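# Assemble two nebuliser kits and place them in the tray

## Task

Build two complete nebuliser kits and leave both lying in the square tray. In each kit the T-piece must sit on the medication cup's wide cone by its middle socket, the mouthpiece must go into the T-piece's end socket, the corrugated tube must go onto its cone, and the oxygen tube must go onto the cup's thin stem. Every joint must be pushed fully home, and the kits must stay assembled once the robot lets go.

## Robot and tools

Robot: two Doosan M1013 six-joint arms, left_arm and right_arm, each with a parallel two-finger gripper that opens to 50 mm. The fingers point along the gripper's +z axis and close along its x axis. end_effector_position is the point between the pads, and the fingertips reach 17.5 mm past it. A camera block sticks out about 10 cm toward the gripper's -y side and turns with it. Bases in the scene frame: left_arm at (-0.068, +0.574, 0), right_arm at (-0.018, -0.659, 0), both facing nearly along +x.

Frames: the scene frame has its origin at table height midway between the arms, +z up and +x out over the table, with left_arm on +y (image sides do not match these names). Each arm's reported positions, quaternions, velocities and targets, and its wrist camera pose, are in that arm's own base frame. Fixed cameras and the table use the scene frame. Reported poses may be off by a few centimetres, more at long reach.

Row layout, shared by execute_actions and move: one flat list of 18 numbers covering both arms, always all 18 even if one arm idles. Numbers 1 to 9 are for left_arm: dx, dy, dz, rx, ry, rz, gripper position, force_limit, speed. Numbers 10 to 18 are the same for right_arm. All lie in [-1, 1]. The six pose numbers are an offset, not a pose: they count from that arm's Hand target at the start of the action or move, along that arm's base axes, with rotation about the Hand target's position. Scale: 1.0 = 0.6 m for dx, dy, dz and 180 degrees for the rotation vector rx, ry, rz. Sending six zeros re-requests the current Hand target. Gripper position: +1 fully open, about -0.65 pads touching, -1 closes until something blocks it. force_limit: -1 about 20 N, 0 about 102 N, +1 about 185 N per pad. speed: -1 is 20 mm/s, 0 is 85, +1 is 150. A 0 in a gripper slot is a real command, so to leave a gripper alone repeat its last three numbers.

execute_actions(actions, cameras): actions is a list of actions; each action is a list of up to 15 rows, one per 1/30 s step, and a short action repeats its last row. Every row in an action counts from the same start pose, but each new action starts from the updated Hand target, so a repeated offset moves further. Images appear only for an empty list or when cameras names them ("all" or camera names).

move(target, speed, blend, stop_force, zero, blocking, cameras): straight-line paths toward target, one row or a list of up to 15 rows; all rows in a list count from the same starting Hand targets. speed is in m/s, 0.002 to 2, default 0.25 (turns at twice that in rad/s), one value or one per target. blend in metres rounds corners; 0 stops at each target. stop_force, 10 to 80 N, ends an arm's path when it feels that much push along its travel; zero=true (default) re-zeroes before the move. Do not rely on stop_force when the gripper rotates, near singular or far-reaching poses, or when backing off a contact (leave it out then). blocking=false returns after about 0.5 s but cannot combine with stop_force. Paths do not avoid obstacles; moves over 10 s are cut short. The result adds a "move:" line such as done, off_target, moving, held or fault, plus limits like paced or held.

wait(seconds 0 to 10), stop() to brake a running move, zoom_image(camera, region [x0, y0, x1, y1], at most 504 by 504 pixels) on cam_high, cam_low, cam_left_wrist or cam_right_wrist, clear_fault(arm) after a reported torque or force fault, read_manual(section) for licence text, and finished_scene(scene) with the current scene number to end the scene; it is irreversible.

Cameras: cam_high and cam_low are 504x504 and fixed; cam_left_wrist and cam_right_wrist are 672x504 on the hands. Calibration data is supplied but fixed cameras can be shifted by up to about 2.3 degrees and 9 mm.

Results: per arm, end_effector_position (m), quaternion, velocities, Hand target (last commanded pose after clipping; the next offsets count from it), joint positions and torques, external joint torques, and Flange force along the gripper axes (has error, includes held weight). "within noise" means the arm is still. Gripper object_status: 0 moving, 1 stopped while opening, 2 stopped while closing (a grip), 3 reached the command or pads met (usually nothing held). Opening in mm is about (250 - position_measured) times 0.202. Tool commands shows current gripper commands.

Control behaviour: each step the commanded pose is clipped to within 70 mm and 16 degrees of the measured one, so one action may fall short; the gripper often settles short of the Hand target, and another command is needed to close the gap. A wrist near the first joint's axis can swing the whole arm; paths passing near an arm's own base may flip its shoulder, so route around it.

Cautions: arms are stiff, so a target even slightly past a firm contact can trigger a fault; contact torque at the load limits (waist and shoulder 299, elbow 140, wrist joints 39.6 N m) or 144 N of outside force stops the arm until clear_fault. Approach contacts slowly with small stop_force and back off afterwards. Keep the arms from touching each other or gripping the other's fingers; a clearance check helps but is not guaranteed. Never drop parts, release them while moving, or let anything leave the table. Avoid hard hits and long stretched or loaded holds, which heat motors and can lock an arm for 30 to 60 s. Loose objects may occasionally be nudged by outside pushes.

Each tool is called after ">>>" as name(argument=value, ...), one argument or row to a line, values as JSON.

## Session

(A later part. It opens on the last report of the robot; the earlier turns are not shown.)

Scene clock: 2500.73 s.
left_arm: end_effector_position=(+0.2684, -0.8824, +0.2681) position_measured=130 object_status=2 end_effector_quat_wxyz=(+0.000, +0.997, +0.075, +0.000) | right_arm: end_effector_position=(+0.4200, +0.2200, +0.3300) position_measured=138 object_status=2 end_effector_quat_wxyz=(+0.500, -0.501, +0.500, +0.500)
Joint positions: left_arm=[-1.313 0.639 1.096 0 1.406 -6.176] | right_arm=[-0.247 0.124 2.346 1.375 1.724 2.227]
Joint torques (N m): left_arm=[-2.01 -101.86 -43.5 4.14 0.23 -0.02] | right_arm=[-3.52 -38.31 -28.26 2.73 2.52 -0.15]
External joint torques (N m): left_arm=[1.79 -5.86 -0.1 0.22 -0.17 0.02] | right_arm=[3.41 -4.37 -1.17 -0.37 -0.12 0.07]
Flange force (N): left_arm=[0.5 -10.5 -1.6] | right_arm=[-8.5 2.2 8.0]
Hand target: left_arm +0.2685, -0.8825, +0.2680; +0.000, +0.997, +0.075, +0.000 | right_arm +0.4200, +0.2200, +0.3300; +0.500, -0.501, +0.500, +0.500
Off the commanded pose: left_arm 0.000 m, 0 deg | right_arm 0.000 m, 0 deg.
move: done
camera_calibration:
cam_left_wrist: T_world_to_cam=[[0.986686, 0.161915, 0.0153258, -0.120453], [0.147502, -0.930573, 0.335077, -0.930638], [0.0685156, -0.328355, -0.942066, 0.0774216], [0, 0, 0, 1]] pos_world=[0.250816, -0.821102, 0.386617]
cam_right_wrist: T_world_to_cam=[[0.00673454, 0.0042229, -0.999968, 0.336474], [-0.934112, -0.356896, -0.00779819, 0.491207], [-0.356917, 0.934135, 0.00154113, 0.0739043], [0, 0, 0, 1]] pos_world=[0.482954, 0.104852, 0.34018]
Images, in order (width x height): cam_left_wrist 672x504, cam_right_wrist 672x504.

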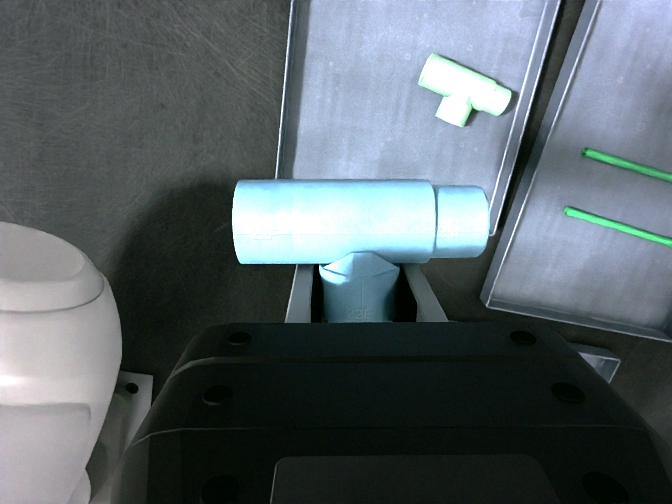

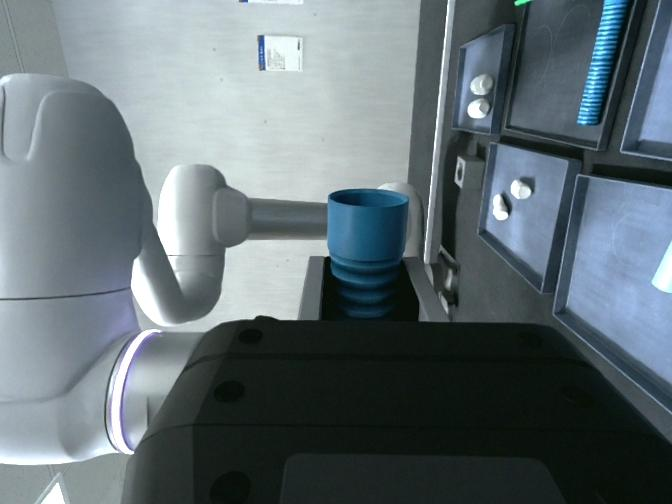

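>>> move(
  target=[
    [0.3025,0.3042,0.0533,0,0,0.4722,-1,-0.5,-0.5, -0.03,0.3833,-0.05,0,0,0,-1,-0.5,-0.5],
    [0.4247,0.7117,-0.0305,0,0,0.9306,-1,-0.5,-0.5, -0.03,0.6333,-0.139,0,0,0,-1,-0.5,-0.5],
    [0.4247,0.7117,-0.0305,0,0,0.9306,-1,-0.5,-0.5, -0.03,0.9167,-0.139,0,0,0,-1,-0.5,-0.5],
  ],
  speed=[0.4,0.4,0.2],
  blend=[0.03,0.0,0],
  cameras=["cam_left_wrist","cam_right_wrist","cam_low"],
)

>>> zoom_image(
  camera="cam_left_wrist",
  region=[380, 130, 580, 280],
)

>>> zoom_image(
  camera="cam_right_wrist",
  region=[290, 100, 450, 220],
)

>>> zoom_image(
  camera="cam_low",
  region=[340, 200, 420, 260],
)

Scene clock: 2534.57 s.
left_arm: end_effector_position=(+0.5233, -0.4554, +0.2497) position_measured=130 object_status=2 end_effector_quat_wxyz=(+0.000, +0.034, +0.999, +0.000) | right_arm: end_effector_position=(+0.4020, +0.7700, +0.2466) position_measured=138 object_status=2 end_effector_quat_wxyz=(+0.500, -0.501, +0.500, +0.500)
Joint positions: left_arm=[-0.766 0.284 1.667 -3.141 -1.191 -5.411] | right_arm=[0.818 0.496 2.014 2.28 1.125 2.035]
Joint torques (N m): left_arm=[-2.07 -67.39 -41.28 -4.18 0.25 -0.01] | right_arm=[-3.42 -74.37 -29.19 -0.02 2.79 -0.17]
External joint torques (N m): left_arm=[2 -4.11 0.11 0.03 -0.22 0.01] | right_arm=[3.3 -6.43 -1.17 -0.43 -0.08 0.1]
Flange force (N): left_arm=[3.2 6.0 -2.7] | right_arm=[-10.1 6.0 0.0]
Hand target: left_arm +0.5233, -0.4554, +0.2497; +0.000, +0.034, +0.999, +0.000 | right_arm +0.4020, +0.7700, +0.2466; +0.500, -0.501, +0.500, +0.500
Off the commanded pose: left_arm 0.000 m, 0 deg | right_arm 0.000 m, 0 deg.
move: done; limits=paced
camera_calibration:
cam_left_wrist: T_world_to_cam=[[-0.998355, 0.0552653, 0.0152772, 0.549412], [0.0571878, 0.940475, 0.335017, 0.334681], [0.004147, 0.335339, -0.942088, 0.518672], [0, 0, 0, 1]] pos_world=[0.527217, -0.519054, 0.368118]
cam_right_wrist: T_world_to_cam=[[0.00673447, 0.00422287, -0.999968, 0.250875], [-0.934112, -0.356896, -0.00779812, 0.670129], [-0.356917, 0.934135, 0.00154113, -0.44613], [0, 0, 0, 1]] pos_world=[0.465054, 0.654852, 0.25678]
Images, in order (width x height): cam_low 504x504, cam_left_wrist 672x504, cam_right_wrist 672x504.

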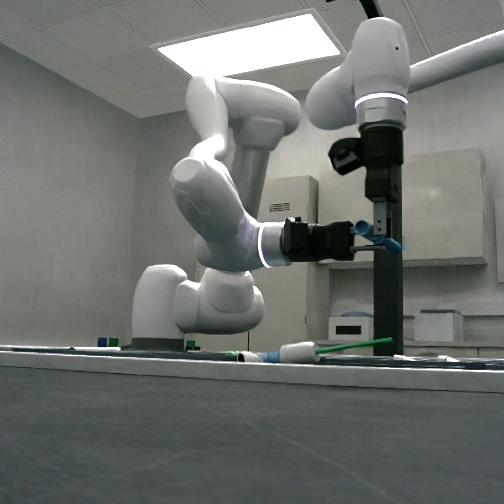

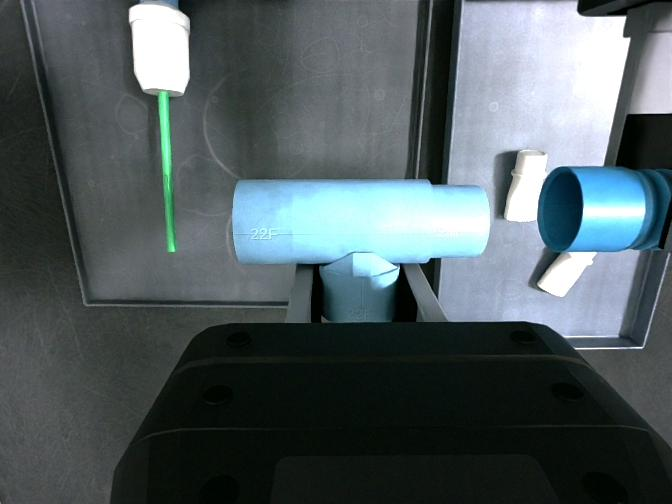

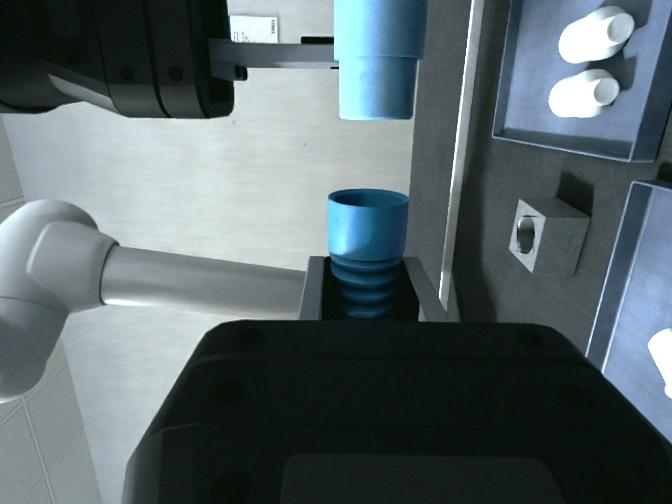

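Scaled by 2.520.

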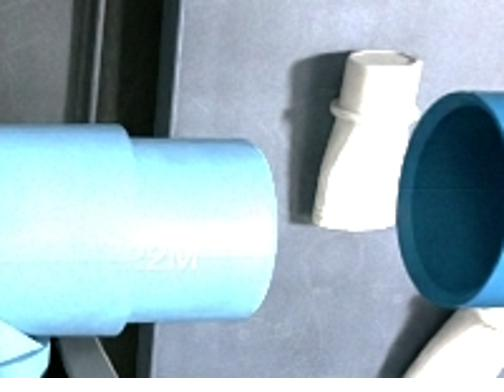

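Scaled by 3.150.

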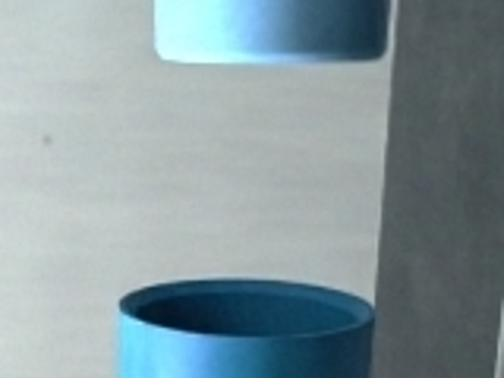

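Scaled by 6.300.

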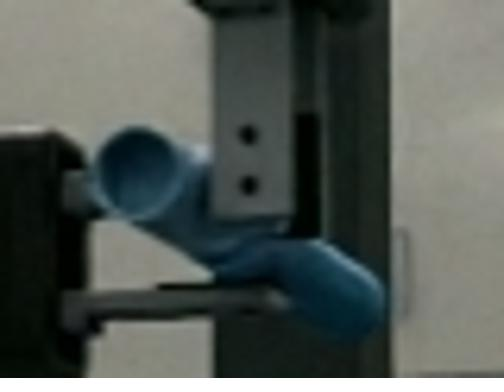

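>>> move(
  target=[0,0,0,0,0,-0.0067,-1,-0.5,-0.5, 0,0.0078,-0.003,0,0,0,-1,-0.5,-0.5],
  speed=0.1,
  cameras=["cam_left_wrist","cam_right_wrist"],
)

>>> zoom_image(
  camera="cam_left_wrist",
  region=[380, 130, 580, 280],
)

>>> zoom_image(
  camera="cam_right_wrist",
  region=[290, 60, 450, 220],
)

Scene clock: 2583.07 s.
left_arm: end_effector_position=(+0.5233, -0.4554, +0.2497) position_measured=130 object_status=2 end_effector_quat_wxyz=(+0.000, +0.044, +0.999, +0.000) | right_arm: end_effector_position=(+0.4020, +0.7747, +0.2448) position_measured=138 object_status=2 end_effector_quat_wxyz=(+0.500, -0.501, +0.500, +0.500)
Joint positions: left_arm=[-0.766 0.284 1.667 -3.141 -1.191 -5.39] | right_arm=[0.823 0.502 2.008 2.285 1.123 2.033]
Joint torques (N m): left_arm=[-1.94 -67.32 -41.19 -4.12 0.17 0.08] | right_arm=[-3.6 -75.32 -29.25 -0.07 2.78 -0.16]
External joint torques (N m): left_arm=[1.76 -4.04 0.07 -0.03 -0.13 -0.08] | right_arm=[3.61 -5.5 -0.97 -0.4 -0.09 0.09]
Flange force (N): left_arm=[3.5 5.5 -2.6] | right_arm=[-8.7 6.0 0.7]
Hand target: left_arm +0.5233, -0.4554, +0.2497; +0.000, +0.044, +0.999, +0.000 | right_arm +0.4020, +0.7747, +0.2448; +0.500, -0.501, +0.500, +0.500
Off the commanded pose: left_arm 0.000 m, 0 deg | right_arm 0.000 m, 0 deg.
move: done
camera_calibration:
cam_left_wrist: T_world_to_cam=[[-0.996964, 0.0763572, 0.0152577, 0.55831], [0.0770495, 0.939066, 0.33499, 0.323677], [0.0112509, 0.335148, -0.942098, 0.514877], [0, 0, 0, 1]] pos_world=[0.525883, -0.519145, 0.368118]
cam_right_wrist: T_world_to_cam=[[0.00673454, 0.0042229, -0.999968, 0.249056], [-0.934112, -0.356896, -0.00779819, 0.671699], [-0.356917, 0.934135, 0.00154113, -0.450553], [0, 0, 0, 1]] pos_world=[0.464954, 0.659552, 0.25498]
Images, in order (width x height): cam_left_wrist 672x504, cam_right_wrist 672x504.

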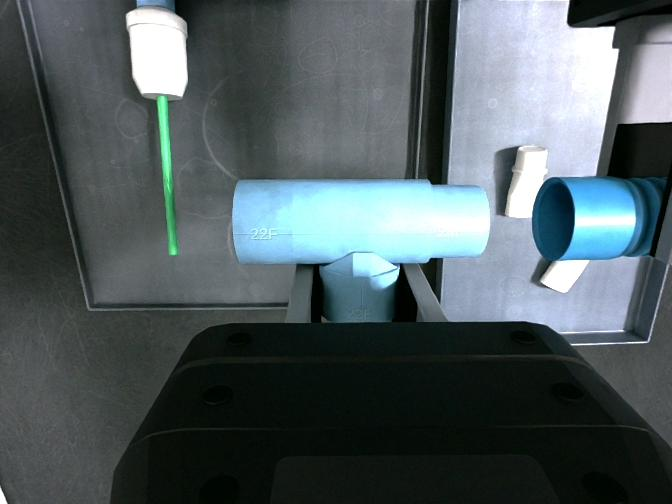

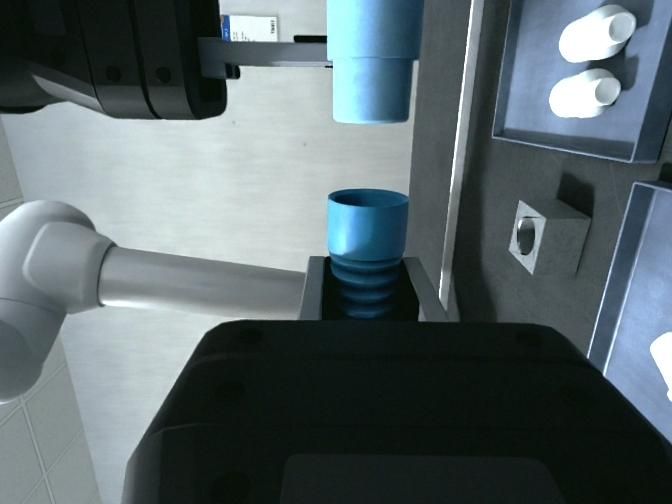

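Scaled by 2.520.

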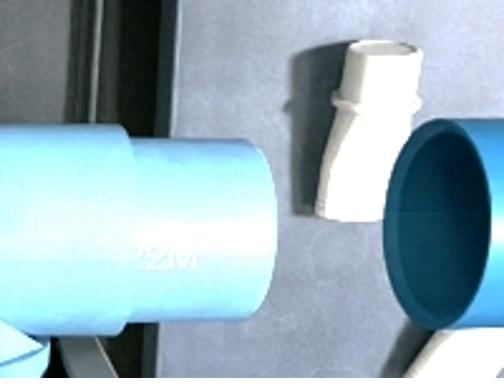

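Scaled by 3.150.

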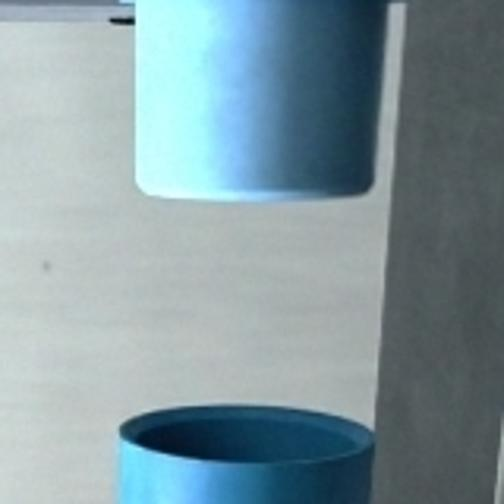

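>>> move(
  target=[0,0,0,0,0,0,-1,-0.5,-0.5, 0.0733,0.0005,0,0,0,0,-1,-0.5,-0.5],
  speed=0.025,
  stop_force=35,
  cameras=["cam_left_wrist","cam_right_wrist"],
)

>>> zoom_image(
  camera="cam_left_wrist",
  region=[380, 130, 580, 280],
)

>>> zoom_image(
  camera="cam_right_wrist",
  region=[290, 100, 450, 260],
)

Scene clock: 2606.00 s.
left_arm: end_effector_position=(+0.5233, -0.4555, +0.2497) position_measured=130 object_status=2 end_effector_quat_wxyz=(+0.000, +0.044, +0.999, +0.000) | right_arm: end_effector_position=(+0.4429, +0.7750, +0.2447) position_measured=138 object_status=2 end_effector_quat_wxyz=(+0.500, -0.501, +0.500, +0.500)
Joint positions: left_arm=[-0.766 0.284 1.667 -3.141 -1.191 -5.39] | right_arm=[0.777 0.531 1.953 2.23 1.128 2.075]
Joint torques (N m): left_arm=[-33.21 -71.94 -31.81 -16.69 -6.75 0.42] | right_arm=[-30.24 -71.17 -48.54 10.5 -4.57 0.12]
External joint torques (N m): left_arm=[33 0.56 -9.34 12.54 6.79 -0.42] | right_arm=[30.5 -13.44 17.3 -10.84 7.22 -0.19]
Flange force (N): left_arm=[-42.6 27.1 1.6] | right_arm=[-12.7 51.6 -18.9]
Hand target: left_arm +0.5233, -0.4554, +0.2497; +0.000, +0.044, +0.999, +0.000 | right_arm +0.4429, +0.7750, +0.2447; +0.500, -0.501, +0.500, +0.500 (not the last commanded pose)
Off the commanded pose: left_arm 0.000 m, 0 deg | right_arm 0.003 m, 0 deg.
move: contact (right_arm)
camera_calibration:
cam_left_wrist: T_world_to_cam=[[-0.996972, 0.0762554, 0.0152207, 0.558273], [0.0769413, 0.939075, 0.33499, 0.323705], [0.0112514, 0.335147, -0.942099, 0.51497], [0, 0, 0, 1]] pos_world=[0.525883, -0.519145, 0.368218]
cam_right_wrist: T_world_to_cam=[[0.00667194, 0.00410011, -0.999969, 0.24879], [-0.933807, -0.357695, -0.00769713, 0.71058], [-0.357716, 0.933829, 0.00144219, -0.435628], [0, 0, 0, 1]] pos_world=[0.506054, 0.659953, 0.25488]
Images, in order (width x height): cam_left_wrist 672x504, cam_right_wrist 672x504.

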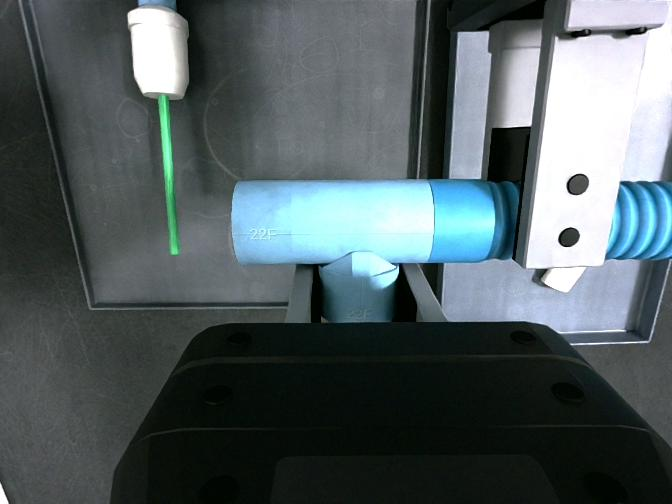

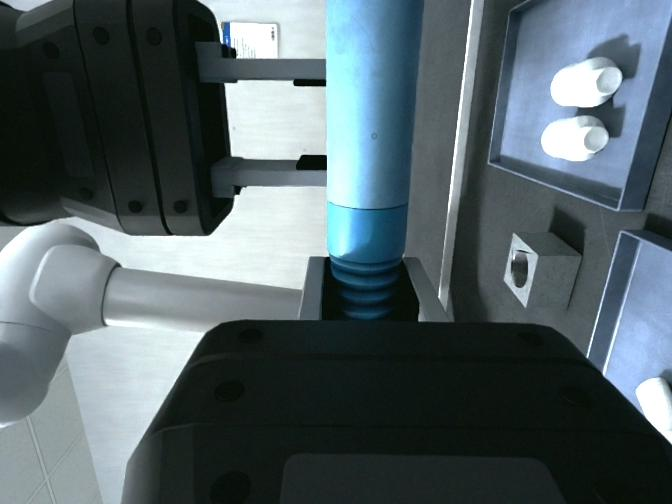

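Scaled by 2.520.

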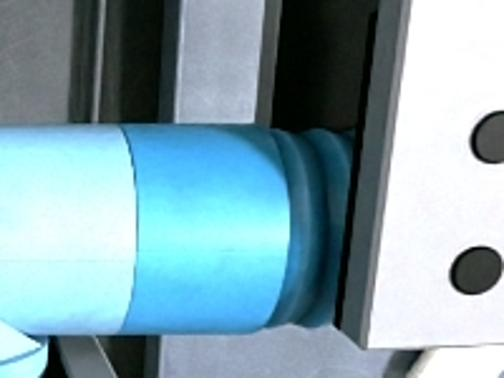

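Scaled by 3.150.

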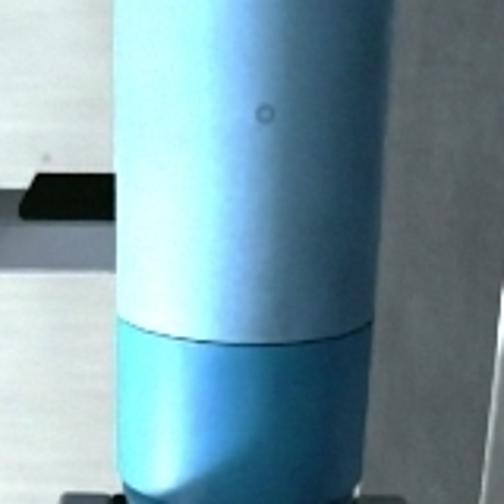

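>>> move(
  target=[
    [0,0,0,0,0,0,-1,-0.5,-0.5, 0,0,0,0,0,0,1,0.2,0],
    [0,0,0,0,0,0,-1,-0.5,-0.5, 0,-0.2,0,0,0,0,1,0.2,0],
    [0.2496,-0.014,0,0,0,0,-1,-0.5,-0.5, -0.0715,-0.325,0.1922,-0.1925,0.1925,-0.1925,1,0.2,0],
    [0.2496,-0.014,0,0,0,0,-1,-0.5,-0.5, -0.1777,0.025,-0.0412,-0.3849,0.3849,-0.3849,1,0.2,0],
  ],
  speed=[0.2,0.15,0.35,0.35],
  blend=[0,0.02,0.03,0],
  cameras=["cam_right_wrist","cam_high"],
)

Scene clock: 2664.43 s.
left_arm: end_effector_position=(+0.6730, -0.4638, +0.2497) position_measured=130 object_status=2 end_effector_quat_wxyz=(+0.000, +0.044, +0.999, +0.000) | right_arm: end_effector_position=(+0.3363, +0.7900, +0.2201) position_measured=3 object_status=3 end_effector_quat_wxyz=(+0.000, +0.000, +1.000, +0.001)
Joint positions: left_arm=[-0.646 0.473 1.396 -3.141 -1.273 -5.27] | right_arm=[1.128 0.552 1.328 0.001 1.261 5.839]
Joint torques (N m): left_arm=[-2.03 -86.49 -42.58 -4.3 0.24 0.01] | right_arm=[-3.17 -89.73 -39.35 4.42 0.3 -0.07]
External joint torques (N m): left_arm=[1.83 -4.9 0.26 0.02 -0.21 -0.01] | right_arm=[3.73 -7.17 -1.87 -0.32 -0.22 0.07]
Flange force (N): left_arm=[5.9 5.9 -2.4] | right_arm=[6.7 -4.3 -5.3]
Hand target: left_arm +0.6730, -0.4638, +0.2497; +0.000, +0.044, +0.999, +0.000 | right_arm +0.3363, +0.7900, +0.2200; +0.000, +0.000, +1.000, +0.001
Off the commanded pose: left_arm 0.000 m, 0 deg | right_arm 0.000 m, 0 deg.
move: done; limits=paced
camera_calibration:
cam_right_wrist: T_world_to_cam=[[-0.999968, -0.0068594, -0.00417104, 0.352853], [-0.00789774, 0.93376, 0.357814, -0.795884], [0.00144036, 0.357835, -0.933784, 0.0523641], [0, 0, 0, 1]] pos_world=[0.34648, 0.726847, 0.335146]
Images, in order (width x height): cam_high 504x504, cam_right_wrist 672x504.

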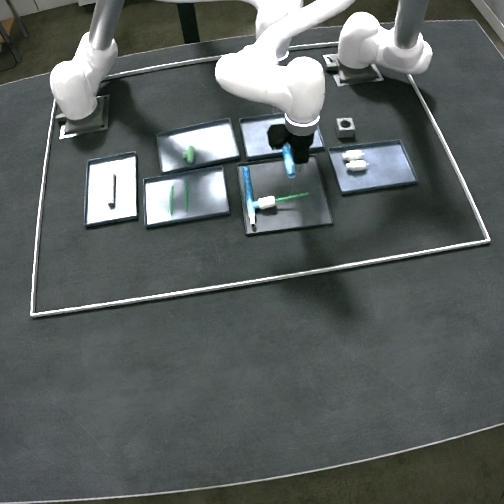

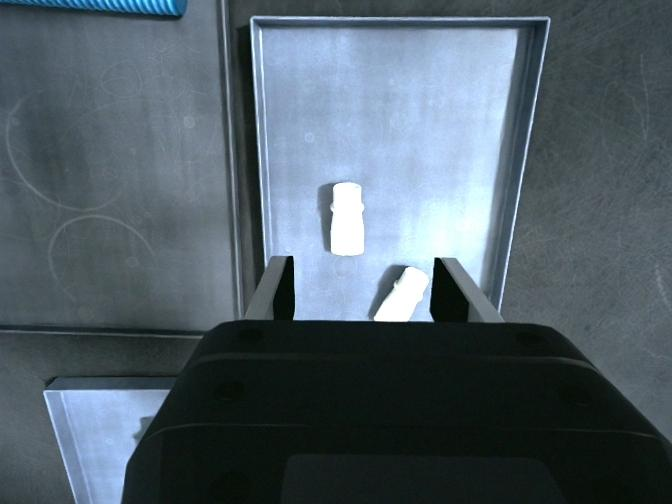

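>>> move(
  target=[
    [0,0,0,0,0,0,-1,-0.5,-0.5, 0.0015,0.062,-0.2667,0,0,0.0087,0.6,0.2,0],
    [0,0,0,0,0,0,-1,-0.5,-0.5, 0.0015,0.062,-0.3275,0,0,0.0087,0.6,0.2,0],
    [0,0,0,0,0,0,-1,-0.5,-0.5, 0.0015,0.062,-0.3275,0,0,0.0087,-1,-0.5,-0.5],
    [0,0,0,0,0,0,-1,-0.5,-0.5, 0.0015,0.062,0.08,0,0,0.0087,-1,-0.5,-0.5],
  ],
  speed=[0.25,0.1,0.1,0.3],
  cameras=["cam_right_wrist"],
)

Scene clock: 2717.40 s.
left_arm: end_effector_position=(+0.6730, -0.4638, +0.2497) position_measured=130 object_status=2 end_effector_quat_wxyz=(+0.000, +0.044, +0.999, +0.000) | right_arm: end_effector_position=(+0.3372, +0.8272, +0.2680) position_measured=119 object_status=2 end_effector_quat_wxyz=(+0.000, -0.014, +1.000, +0.001)
Joint positions: left_arm=[-0.646 0.473 1.396 -3.141 -1.273 -5.27] | right_arm=[1.145 0.588 1.18 0.001 1.372 5.829]
Joint torques (N m): left_arm=[-1.86 -86.15 -42.4 -4.28 0.21 0.03] | right_arm=[-3.31 -92.78 -40.52 4.53 0.39 -0.06]
External joint torques (N m): left_arm=[1.69 -5.18 0.15 0.01 -0.19 -0.03] | right_arm=[3.26 -7.7 -1.67 -0.35 -0.33 0.06]
Flange force (N): left_arm=[6.2 5.8 -2.6] | right_arm=[6.9 -6.5 -4.2]
Hand target: left_arm +0.6730, -0.4638, +0.2497; +0.000, +0.044, +0.999, +0.000 | right_arm +0.3372, +0.8272, +0.2680; +0.000, -0.014, +1.000, +0.001
Off the commanded pose: left_arm 0.000 m, 0 deg | right_arm 0.000 m, 0 deg.
move: done
camera_calibration:
cam_right_wrist: T_world_to_cam=[[-0.999407, -0.0341659, -0.00417595, 0.376623], [-0.0333984, 0.933237, 0.357704, -0.838733], [-0.00832413, 0.357632, -0.933826, 0.0873349], [0, 0, 0, 1]] pos_world=[0.349114, 0.764371, 0.383147]
Images, in order (width x height): cam_right_wrist 672x504.

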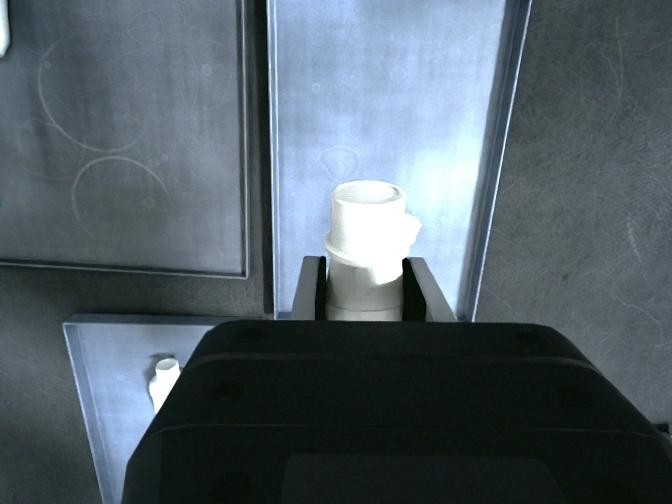

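>>> move(
  target=[
    [-0.2496,0.014,0,0,0,0,-1,-0.5,-0.5, 0.1047,-0.462,0.0533,0.211,0.182,-0.216,-1,-0.5,-0.5],
    [-0.2496,0.014,0,0,0,0,-1,-0.5,-0.5, 0.3547,-0.5453,0.02,0.4221,0.364,-0.4318,-1,-0.5,-0.5],
    [-0.2496,0.014,0,0,0,0,-1,-0.5,-0.5, 0.488,-0.3787,-0.039,0.4221,0.364,-0.4318,-1,-0.5,-0.5],
    [-0.2496,0.014,0,0,0,0,-1,-0.5,-0.5, 0.488,-0.0837,-0.039,0.4221,0.364,-0.4318,-1,-0.5,-0.5],
  ],
  speed=[0.4,0.4,0.3,0.2],
  blend=[0.03,0.03,0.03,0],
  cameras=["cam_right_wrist","cam_left_wrist"],
)

>>> zoom_image(
  camera="cam_left_wrist",
  region=[80, 130, 300, 295],
)

>>> zoom_image(
  camera="cam_right_wrist",
  region=[280, 60, 460, 240],
)

Scene clock: 2748.83 s.
left_arm: end_effector_position=(+0.6718, -0.4636, +0.2495) position_measured=130 object_status=2 end_effector_quat_wxyz=(+0.000, +0.044, +0.999, +0.001) | right_arm: end_effector_position=(+0.3375, +0.8253, +0.2678) position_measured=119 object_status=2 end_effector_quat_wxyz=(-0.003, -0.012, +1.000, +0.003)
Joint positions: left_arm=[-0.647 0.472 1.398 -3.141 -1.273 -5.27] | right_arm=[1.142 0.585 1.187 0.007 1.367 5.829]
Joint torques (N m): left_arm=[-1.55 -86.21 -42.3 -4.27 0.21 -0.02] | right_arm=[-3.21 -93.83 -40.76 4.51 0.24 -0.04]
External joint torques (N m): left_arm=[1.28 -5.15 0 -0.01 -0.19 0.02] | right_arm=[3.68 -6.91 -1.65 -0.28 -0.18 0.04]
Flange force (N): left_arm=[6.0 5.2 -2.8] | right_arm=[6.8 -4.9 -4.2]
Hand target: left_arm +0.6718, -0.4636, +0.2494; -0.001, +0.044, +0.999, +0.001 (not the last commanded pose) | right_arm +0.3375, +0.8253, +0.2678; -0.003, -0.012, +1.000, +0.003 (not the last commanded pose)
Off the commanded pose: left_arm 0.149 m, 0 deg | right_arm 0.297 m, 126 deg.
move: held (left_arm, right_arm; a check stopped the path); path passed 0 of 4 targets; limits=held
pose unreachable (left arm): on one or more control steps of this call, first in action 0 (counted from 0), this arm could not follow its commanded pose, so it was not sent that pose on those steps. It may still have moved: this result reports where it is.
cause: moving toward the commanded pose would bring a part of the arm too close to another arm (a part of this arm just beyond joint 4 (forearm roll) and a part of the right arm just beyond its joint 5 (wrist pitch), along the way the arms are being sent, or toward where that arm still pushes).
pose unreachable (right arm): on one or more control steps of this call, first in action 0 (counted from 0), this arm could not follow its commanded pose, so it was not sent that pose on those steps. It may still have moved: this result reports where it is.
cause: moving toward the commanded pose would bring a part of the arm too close to another arm (a part of this arm just beyond joint 5 (wrist pitch) and a part of the left arm just beyond its joint 4 (forearm roll), along the way the arms are being sent, or toward where that arm still pushes).
camera_calibration:
cam_left_wrist: T_world_to_cam=[[-0.996941, 0.0764795, 0.0160875, 0.706833], [0.0774382, 0.938884, 0.335409, 0.319483], [0.0105476, 0.335629, -0.941935, 0.516433], [0, 0, 0, 1]] pos_world=[0.674484, -0.527346, 0.367917]
cam_right_wrist: T_world_to_cam=[[-0.999572, -0.0292593, 0.000294107, 0.371638], [-0.0271709, 0.931864, 0.36179, -0.83895], [-0.0108598, 0.361627, -0.93226, 0.0848719], [0, 0, 0, 1]] pos_world=[0.349605, 0.761969, 0.382537]
Images, in order (width x height): cam_left_wrist 672x504, cam_right_wrist 672x504.

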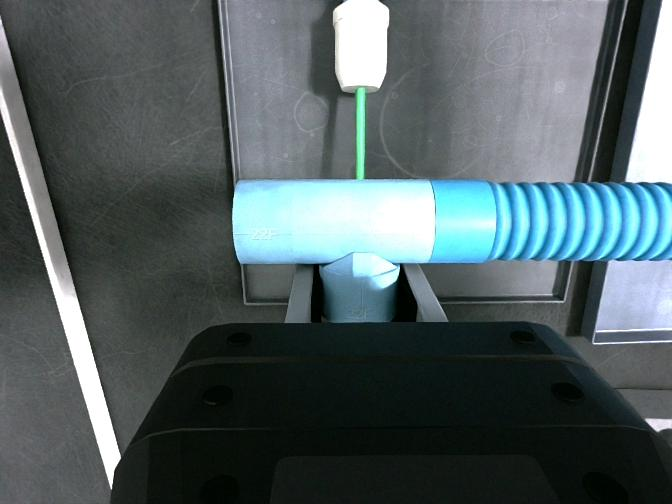

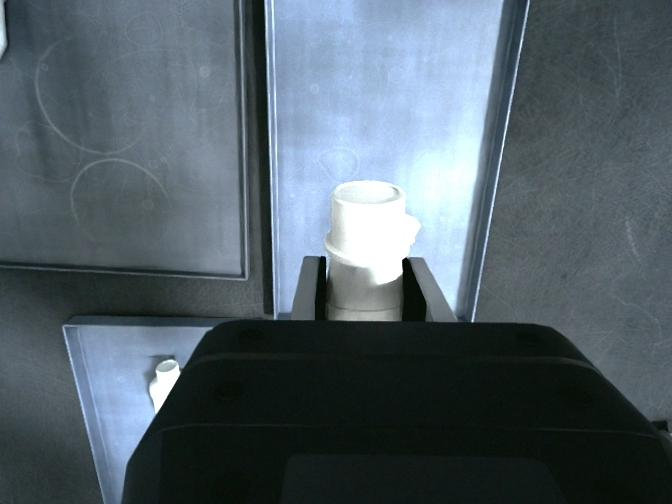

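Scaled by 2.291.

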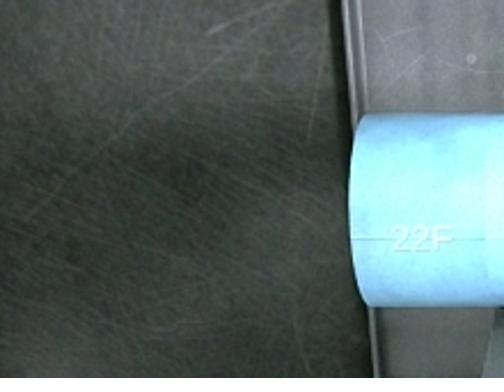

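Scaled by 2.800.

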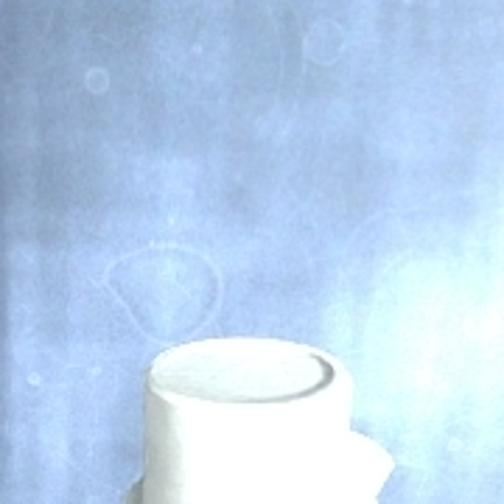

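>>> move(
  target=[
    [0,0,0,0,0,0,-1,-0.5,-0.5, 0.1042,-0.4588,0.0203,0.2098,0.1815,-0.2153,-1,-0.5,-0.5],
    [0,0,0,0,0,0,-1,-0.5,-0.5, 0.3542,-0.5422,0.0203,0.4196,0.3629,-0.4307,-1,-0.5,-0.5],
    [-0.2475,0.0137,0.0005,0,0,0,-1,-0.5,-0.5, 0.4875,-0.3755,-0.0387,0.4196,0.3629,-0.4307,-1,-0.5,-0.5],
    [-0.2475,0.0137,0.0005,0,0,0,-1,-0.5,-0.5, 0.4875,-0.0805,-0.0387,0.4196,0.3629,-0.4307,-1,-0.5,-0.5],
  ],
  speed=[0.35,0.35,0.25,0.2],
  blend=[0.03,0.03,0.0,0],
  cameras=["cam_right_wrist","cam_left_wrist"],
)

>>> zoom_image(
  camera="cam_left_wrist",
  region=[80, 130, 300, 295],
)

>>> zoom_image(
  camera="cam_right_wrist",
  region=[280, 60, 460, 240],
)

Scene clock: 2770.23 s.
left_arm: end_effector_position=(+0.6718, -0.4636, +0.2494) position_measured=130 object_status=2 end_effector_quat_wxyz=(-0.001, +0.044, +0.999, +0.001) | right_arm: end_effector_position=(+0.3390, +0.8173, +0.2682) position_measured=119 object_status=2 end_effector_quat_wxyz=(-0.011, -0.002, +1.000, +0.013)
Joint positions: left_arm=[-0.647 0.472 1.398 -3.141 -1.273 -5.27] | right_arm=[1.129 0.567 1.214 0.031 1.347 5.831]
Joint torques (N m): left_arm=[-2.03 -86.19 -42.35 -4.34 0.18 -0.01] | right_arm=[-4.19 -91.93 -40.84 4.55 0.22 -0.05]
External joint torques (N m): left_arm=[1.85 -5.18 0.01 0.06 -0.15 0.01] | right_arm=[4.35 -8.11 -1.89 -0.23 -0.19 0.05]
Flange force (N): left_arm=[5.8 5.9 -2.7] | right_arm=[8.1 -5.7 -4.9]
Hand target: left_arm +0.6718, -0.4636, +0.2494; -0.001, +0.044, +0.999, +0.001 (not the last commanded pose) | right_arm +0.3391, +0.8173, +0.2681; -0.011, -0.002, +1.000, +0.013 (not the last commanded pose)
Off the commanded pose: left_arm 0.149 m, 0 deg | right_arm 0.295 m, 125 deg.
move: held (right_arm; a check stopped the path), off_target (left_arm; braked when a check withheld steps of right_arm); path passed 0 of 4 targets; limits=held
pose unreachable (right arm): on one or more control steps of this call, first in action 0 (counted from 0), this arm could not follow its commanded pose, so it was not sent that pose on those steps. It may still have moved: this result reports where it is.
cause: moving toward the commanded pose would bring a part of the arm too close to another arm (a part of this arm just beyond joint 5 (wrist pitch) and a part of the left arm just beyond its joint 4 (forearm roll), at the place that arm is still heading or pushing toward).
camera_calibration:
cam_left_wrist: T_world_to_cam=[[-0.996941, 0.076488, 0.0160906, 0.706836], [0.0774472, 0.938884, 0.335409, 0.319477], [0.0105476, 0.335629, -0.941935, 0.516433], [0, 0, 0, 1]] pos_world=[0.674484, -0.527346, 0.367917]
cam_right_wrist: T_world_to_cam=[[-0.999812, -0.0098647, 0.0167135, 0.352741], [-0.00278384, 0.925175, 0.37953, -0.83914], [-0.0192069, 0.379412, -0.925029, 0.0745016], [0, 0, 0, 1]] pos_world=[0.35177, 0.751565, 0.381499]
Images, in order (width x height): cam_left_wrist 672x504, cam_right_wrist 672x504.

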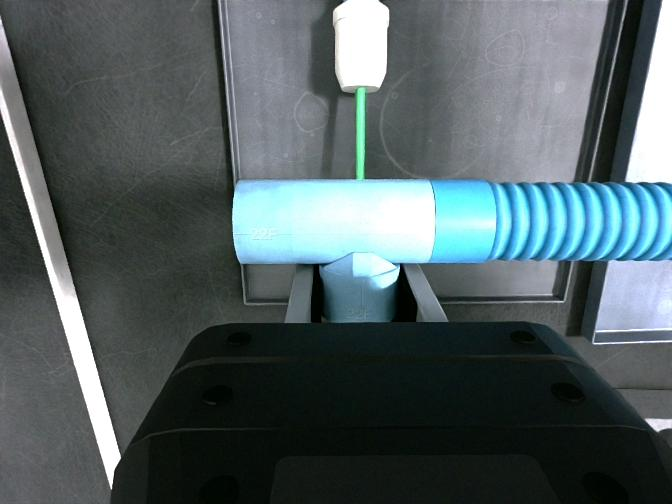

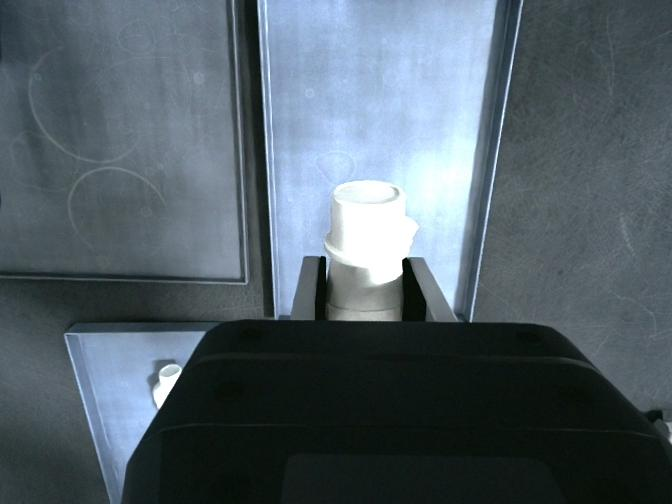

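Scaled by 2.291.

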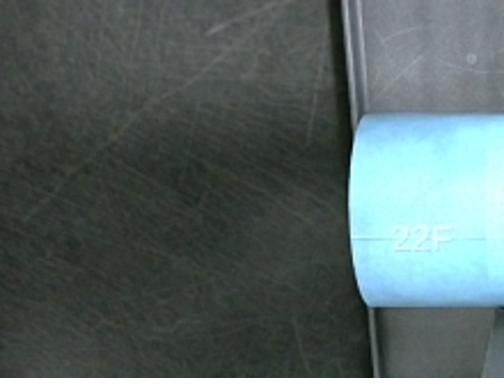

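Scaled by 2.800.

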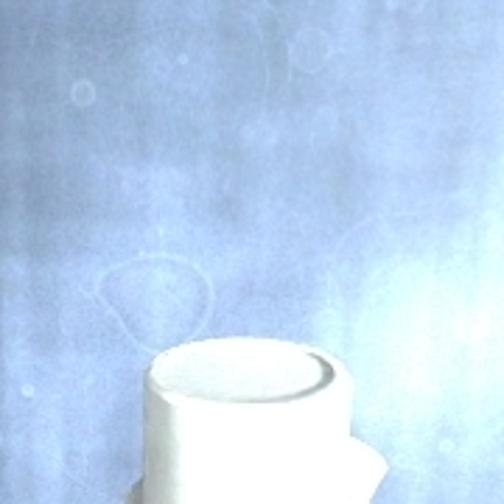

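>>> move(
  target=[
    [0,0,0,0,0,0,-1,-0.5,-0.5, 0,-0.4167,0.02,0,0,0,-1,-0.5,-0.5],
    [0,0,0,0,0,0,-1,-0.5,-0.5, 0.1848,-0.5288,0.0198,0.2067,0.1789,-0.212,-1,-0.5,-0.5],
    [0,0,0,0,0,0,-1,-0.5,-0.5, 0.4015,-0.5288,-0.0135,0.4134,0.3577,-0.4241,-1,-0.5,-0.5],
    [-0.2475,0.0137,0.0005,0,0,0,-1,-0.5,-0.5, 0.4848,-0.3622,-0.0392,0.4134,0.3577,-0.4241,-1,-0.5,-0.5],
    [-0.2475,0.0137,0.0005,0,0,0,-1,-0.5,-0.5, 0.4848,-0.0672,-0.0392,0.4134,0.3577,-0.4241,-1,-0.5,-0.5],
  ],
  speed=[0.35,0.35,0.35,0.25,0.2],
  blend=[0.03,0.03,0.03,0.0,0],
  cameras=["cam_right_wrist","cam_left_wrist"],
)

>>> zoom_image(
  camera="cam_left_wrist",
  region=[80, 130, 300, 295],
)

>>> zoom_image(
  camera="cam_right_wrist",
  region=[280, 60, 460, 240],
)

Scene clock: 2801.20 s.
left_arm: end_effector_position=(+0.5233, -0.4554, +0.2497) position_measured=130 object_status=2 end_effector_quat_wxyz=(-0.001, +0.044, +0.999, +0.001) | right_arm: end_effector_position=(+0.6299, +0.7769, +0.2446) position_measured=119 object_status=2 end_effector_quat_wxyz=(-0.455, +0.542, +0.455, +0.541)
Joint positions: left_arm=[-0.766 0.285 1.666 -3.141 -1.192 -5.39] | right_arm=[0.657 0.644 1.734 2.24 1.035 5.286]
Joint torques (N m): left_arm=[-1.79 -67.46 -41.35 -4.22 0.23 0.01] | right_arm=[-3.45 -90.92 -32.89 0 2.69 0.01]
External joint torques (N m): left_arm=[1.66 -3.95 0.2 0.07 -0.2 -0.01] | right_arm=[3.47 -7.4 -1.78 -0.4 -0.14 0.06]
Flange force (N): left_arm=[3.6 5.5 -2.5] | right_arm=[9.7 -5.7 -0.4]
Hand target: left_arm +0.5233, -0.4554, +0.2497; -0.001, +0.044, +0.999, +0.001 | right_arm +0.6300, +0.7769, +0.2446; -0.455, +0.542, +0.455, +0.541
Off the commanded pose: left_arm 0.000 m, 0 deg | right_arm 0.000 m, 0 deg.
move: done
camera_calibration:
cam_left_wrist: T_world_to_cam=[[-0.996941, 0.076488, 0.0160906, 0.558158], [0.0774472, 0.938884, 0.335409, 0.323178], [0.0105476, 0.335629, -0.941935, 0.515529], [0, 0, 0, 1]] pos_world=[0.525984, -0.519146, 0.368217]
cam_right_wrist: T_world_to_cam=[[-0.0046264, 0.00572908, 0.999973, -0.235842], [0.858822, -0.512227, 0.00690803, -0.126895], [0.512253, 0.858831, -0.0025505, -0.859314], [0, 0, 0, 1]] pos_world=[0.548076, 0.674358, 0.234521]
Images, in order (width x height): cam_left_wrist 672x504, cam_right_wrist 672x504.

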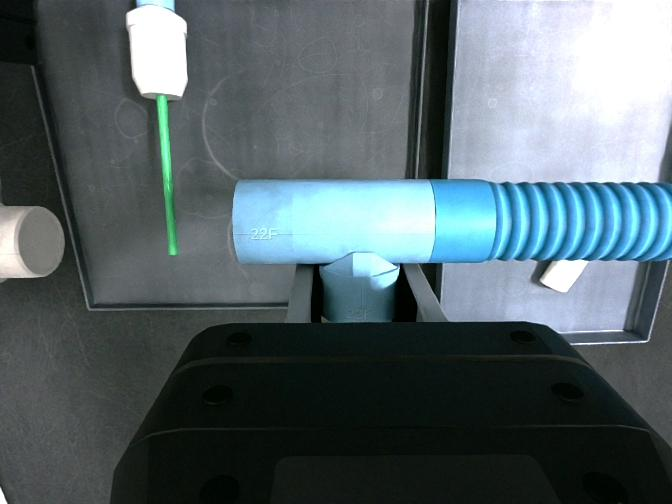

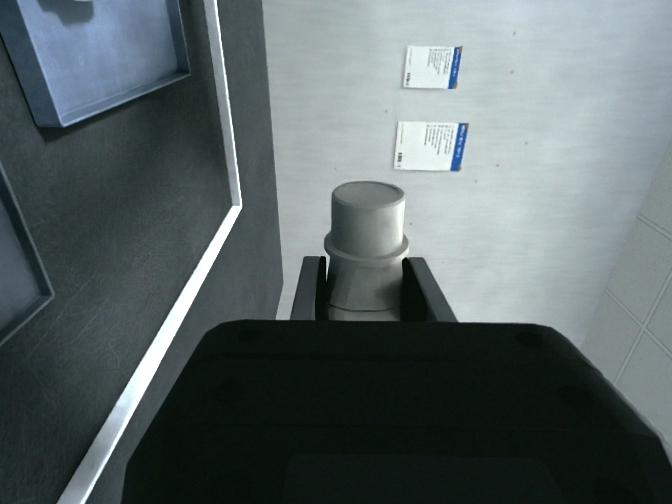

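Scaled by 2.291.

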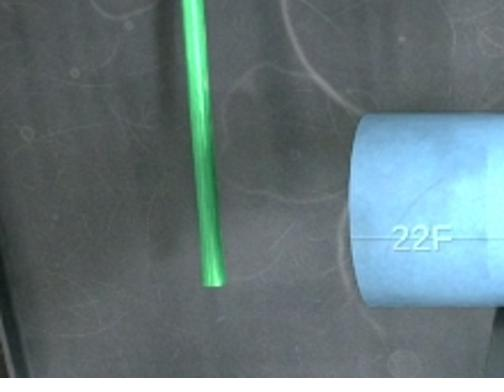

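Scaled by 2.800.

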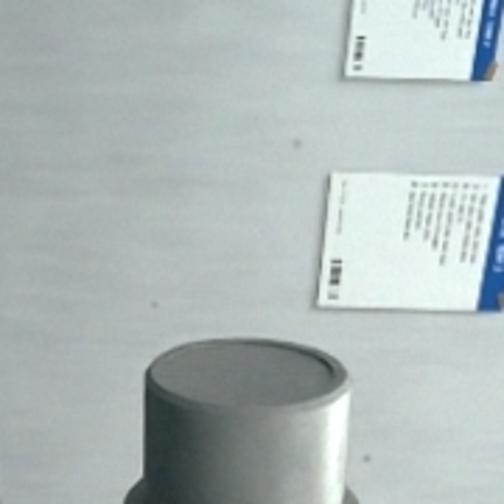

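>>> move(
  target=[0,0,0,0,0,0,-1,-0.5,-0.5, -0.07,-0.0082,0,0,0,0,-1,-0.5,-0.5],
  speed=0.12,
  cameras=["cam_right_wrist","cam_left_wrist"],
)

>>> zoom_image(
  camera="cam_left_wrist",
  region=[100, 150, 300, 300],
)

>>> zoom_image(
  camera="cam_right_wrist",
  region=[280, 60, 460, 240],
)

Scene clock: 2811.60 s.
left_arm: end_effector_position=(+0.5233, -0.4554, +0.2497) position_measured=130 object_status=2 end_effector_quat_wxyz=(-0.001, +0.044, +0.999, +0.001) | right_arm: end_effector_position=(+0.5880, +0.7720, +0.2446) position_measured=119 object_status=2 end_effector_quat_wxyz=(-0.455, +0.542, +0.455, +0.541)
Joint positions: left_arm=[-0.766 0.285 1.666 -3.141 -1.192 -5.39] | right_arm=[0.687 0.605 1.81 2.287 1.043 5.238]
Joint torques (N m): left_arm=[-2.09 -67.7 -41.24 -4.2 0.26 0] | right_arm=[-3.44 -86.87 -31.95 -0.09 2.73 0.02]
External joint torques (N m): left_arm=[1.96 -3.83 0.09 0.04 -0.22 0] | right_arm=[3.64 -6.25 -1.49 -0.45 -0.11 0.05]
Flange force (N): left_arm=[3.0 5.6 -2.6] | right_arm=[8.6 -5.4 0.2]
Hand target: left_arm +0.5233, -0.4554, +0.2497; -0.001, +0.044, +0.999, +0.001 | right_arm +0.5880, +0.7720, +0.2446; -0.455, +0.542, +0.455, +0.541
Off the commanded pose: left_arm 0.000 m, 0 deg | right_arm 0.000 m, 0 deg.
move: done
camera_calibration:
cam_left_wrist: T_world_to_cam=[[-0.996941, 0.076488, 0.0160906, 0.558158], [0.0774472, 0.938884, 0.335409, 0.323178], [0.0105476, 0.335629, -0.941935, 0.515529], [0, 0, 0, 1]] pos_world=[0.525984, -0.519146, 0.368217]
cam_right_wrist: T_world_to_cam=[[-0.00471364, 0.00577989, 0.999972, -0.235998], [0.858822, -0.512226, 0.00700898, -0.0933589], [0.512252, 0.858831, -0.00254945, -0.833592], [0, 0, 0, 1]] pos_world=[0.506076, 0.669458, 0.234521]
Images, in order (width x height): cam_left_wrist 672x504, cam_right_wrist 672x504.

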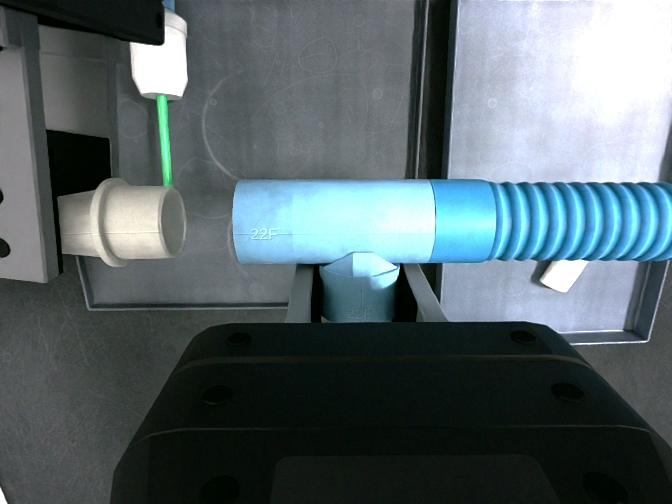

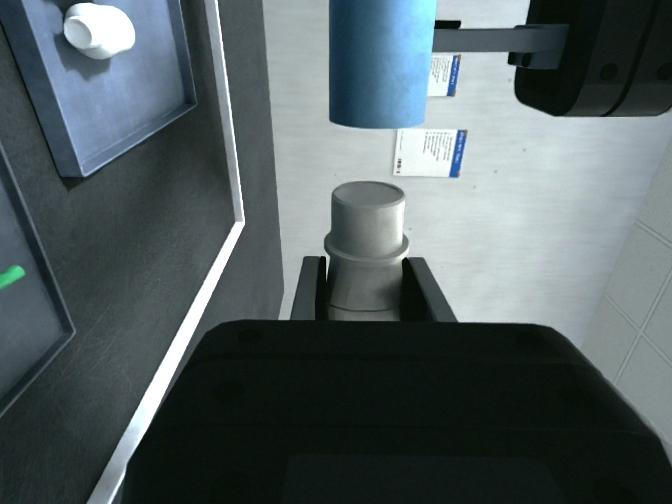

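Scaled by 2.520.

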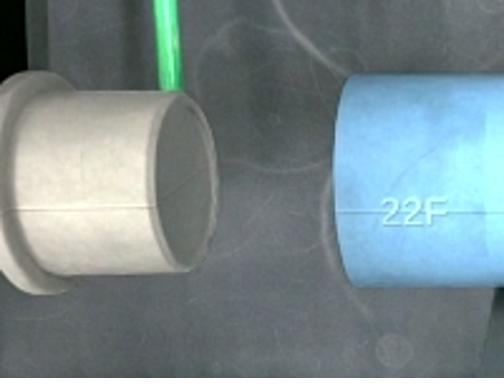

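Scaled by 2.800.

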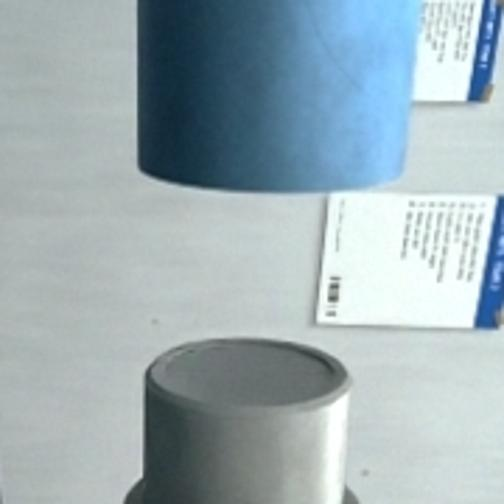

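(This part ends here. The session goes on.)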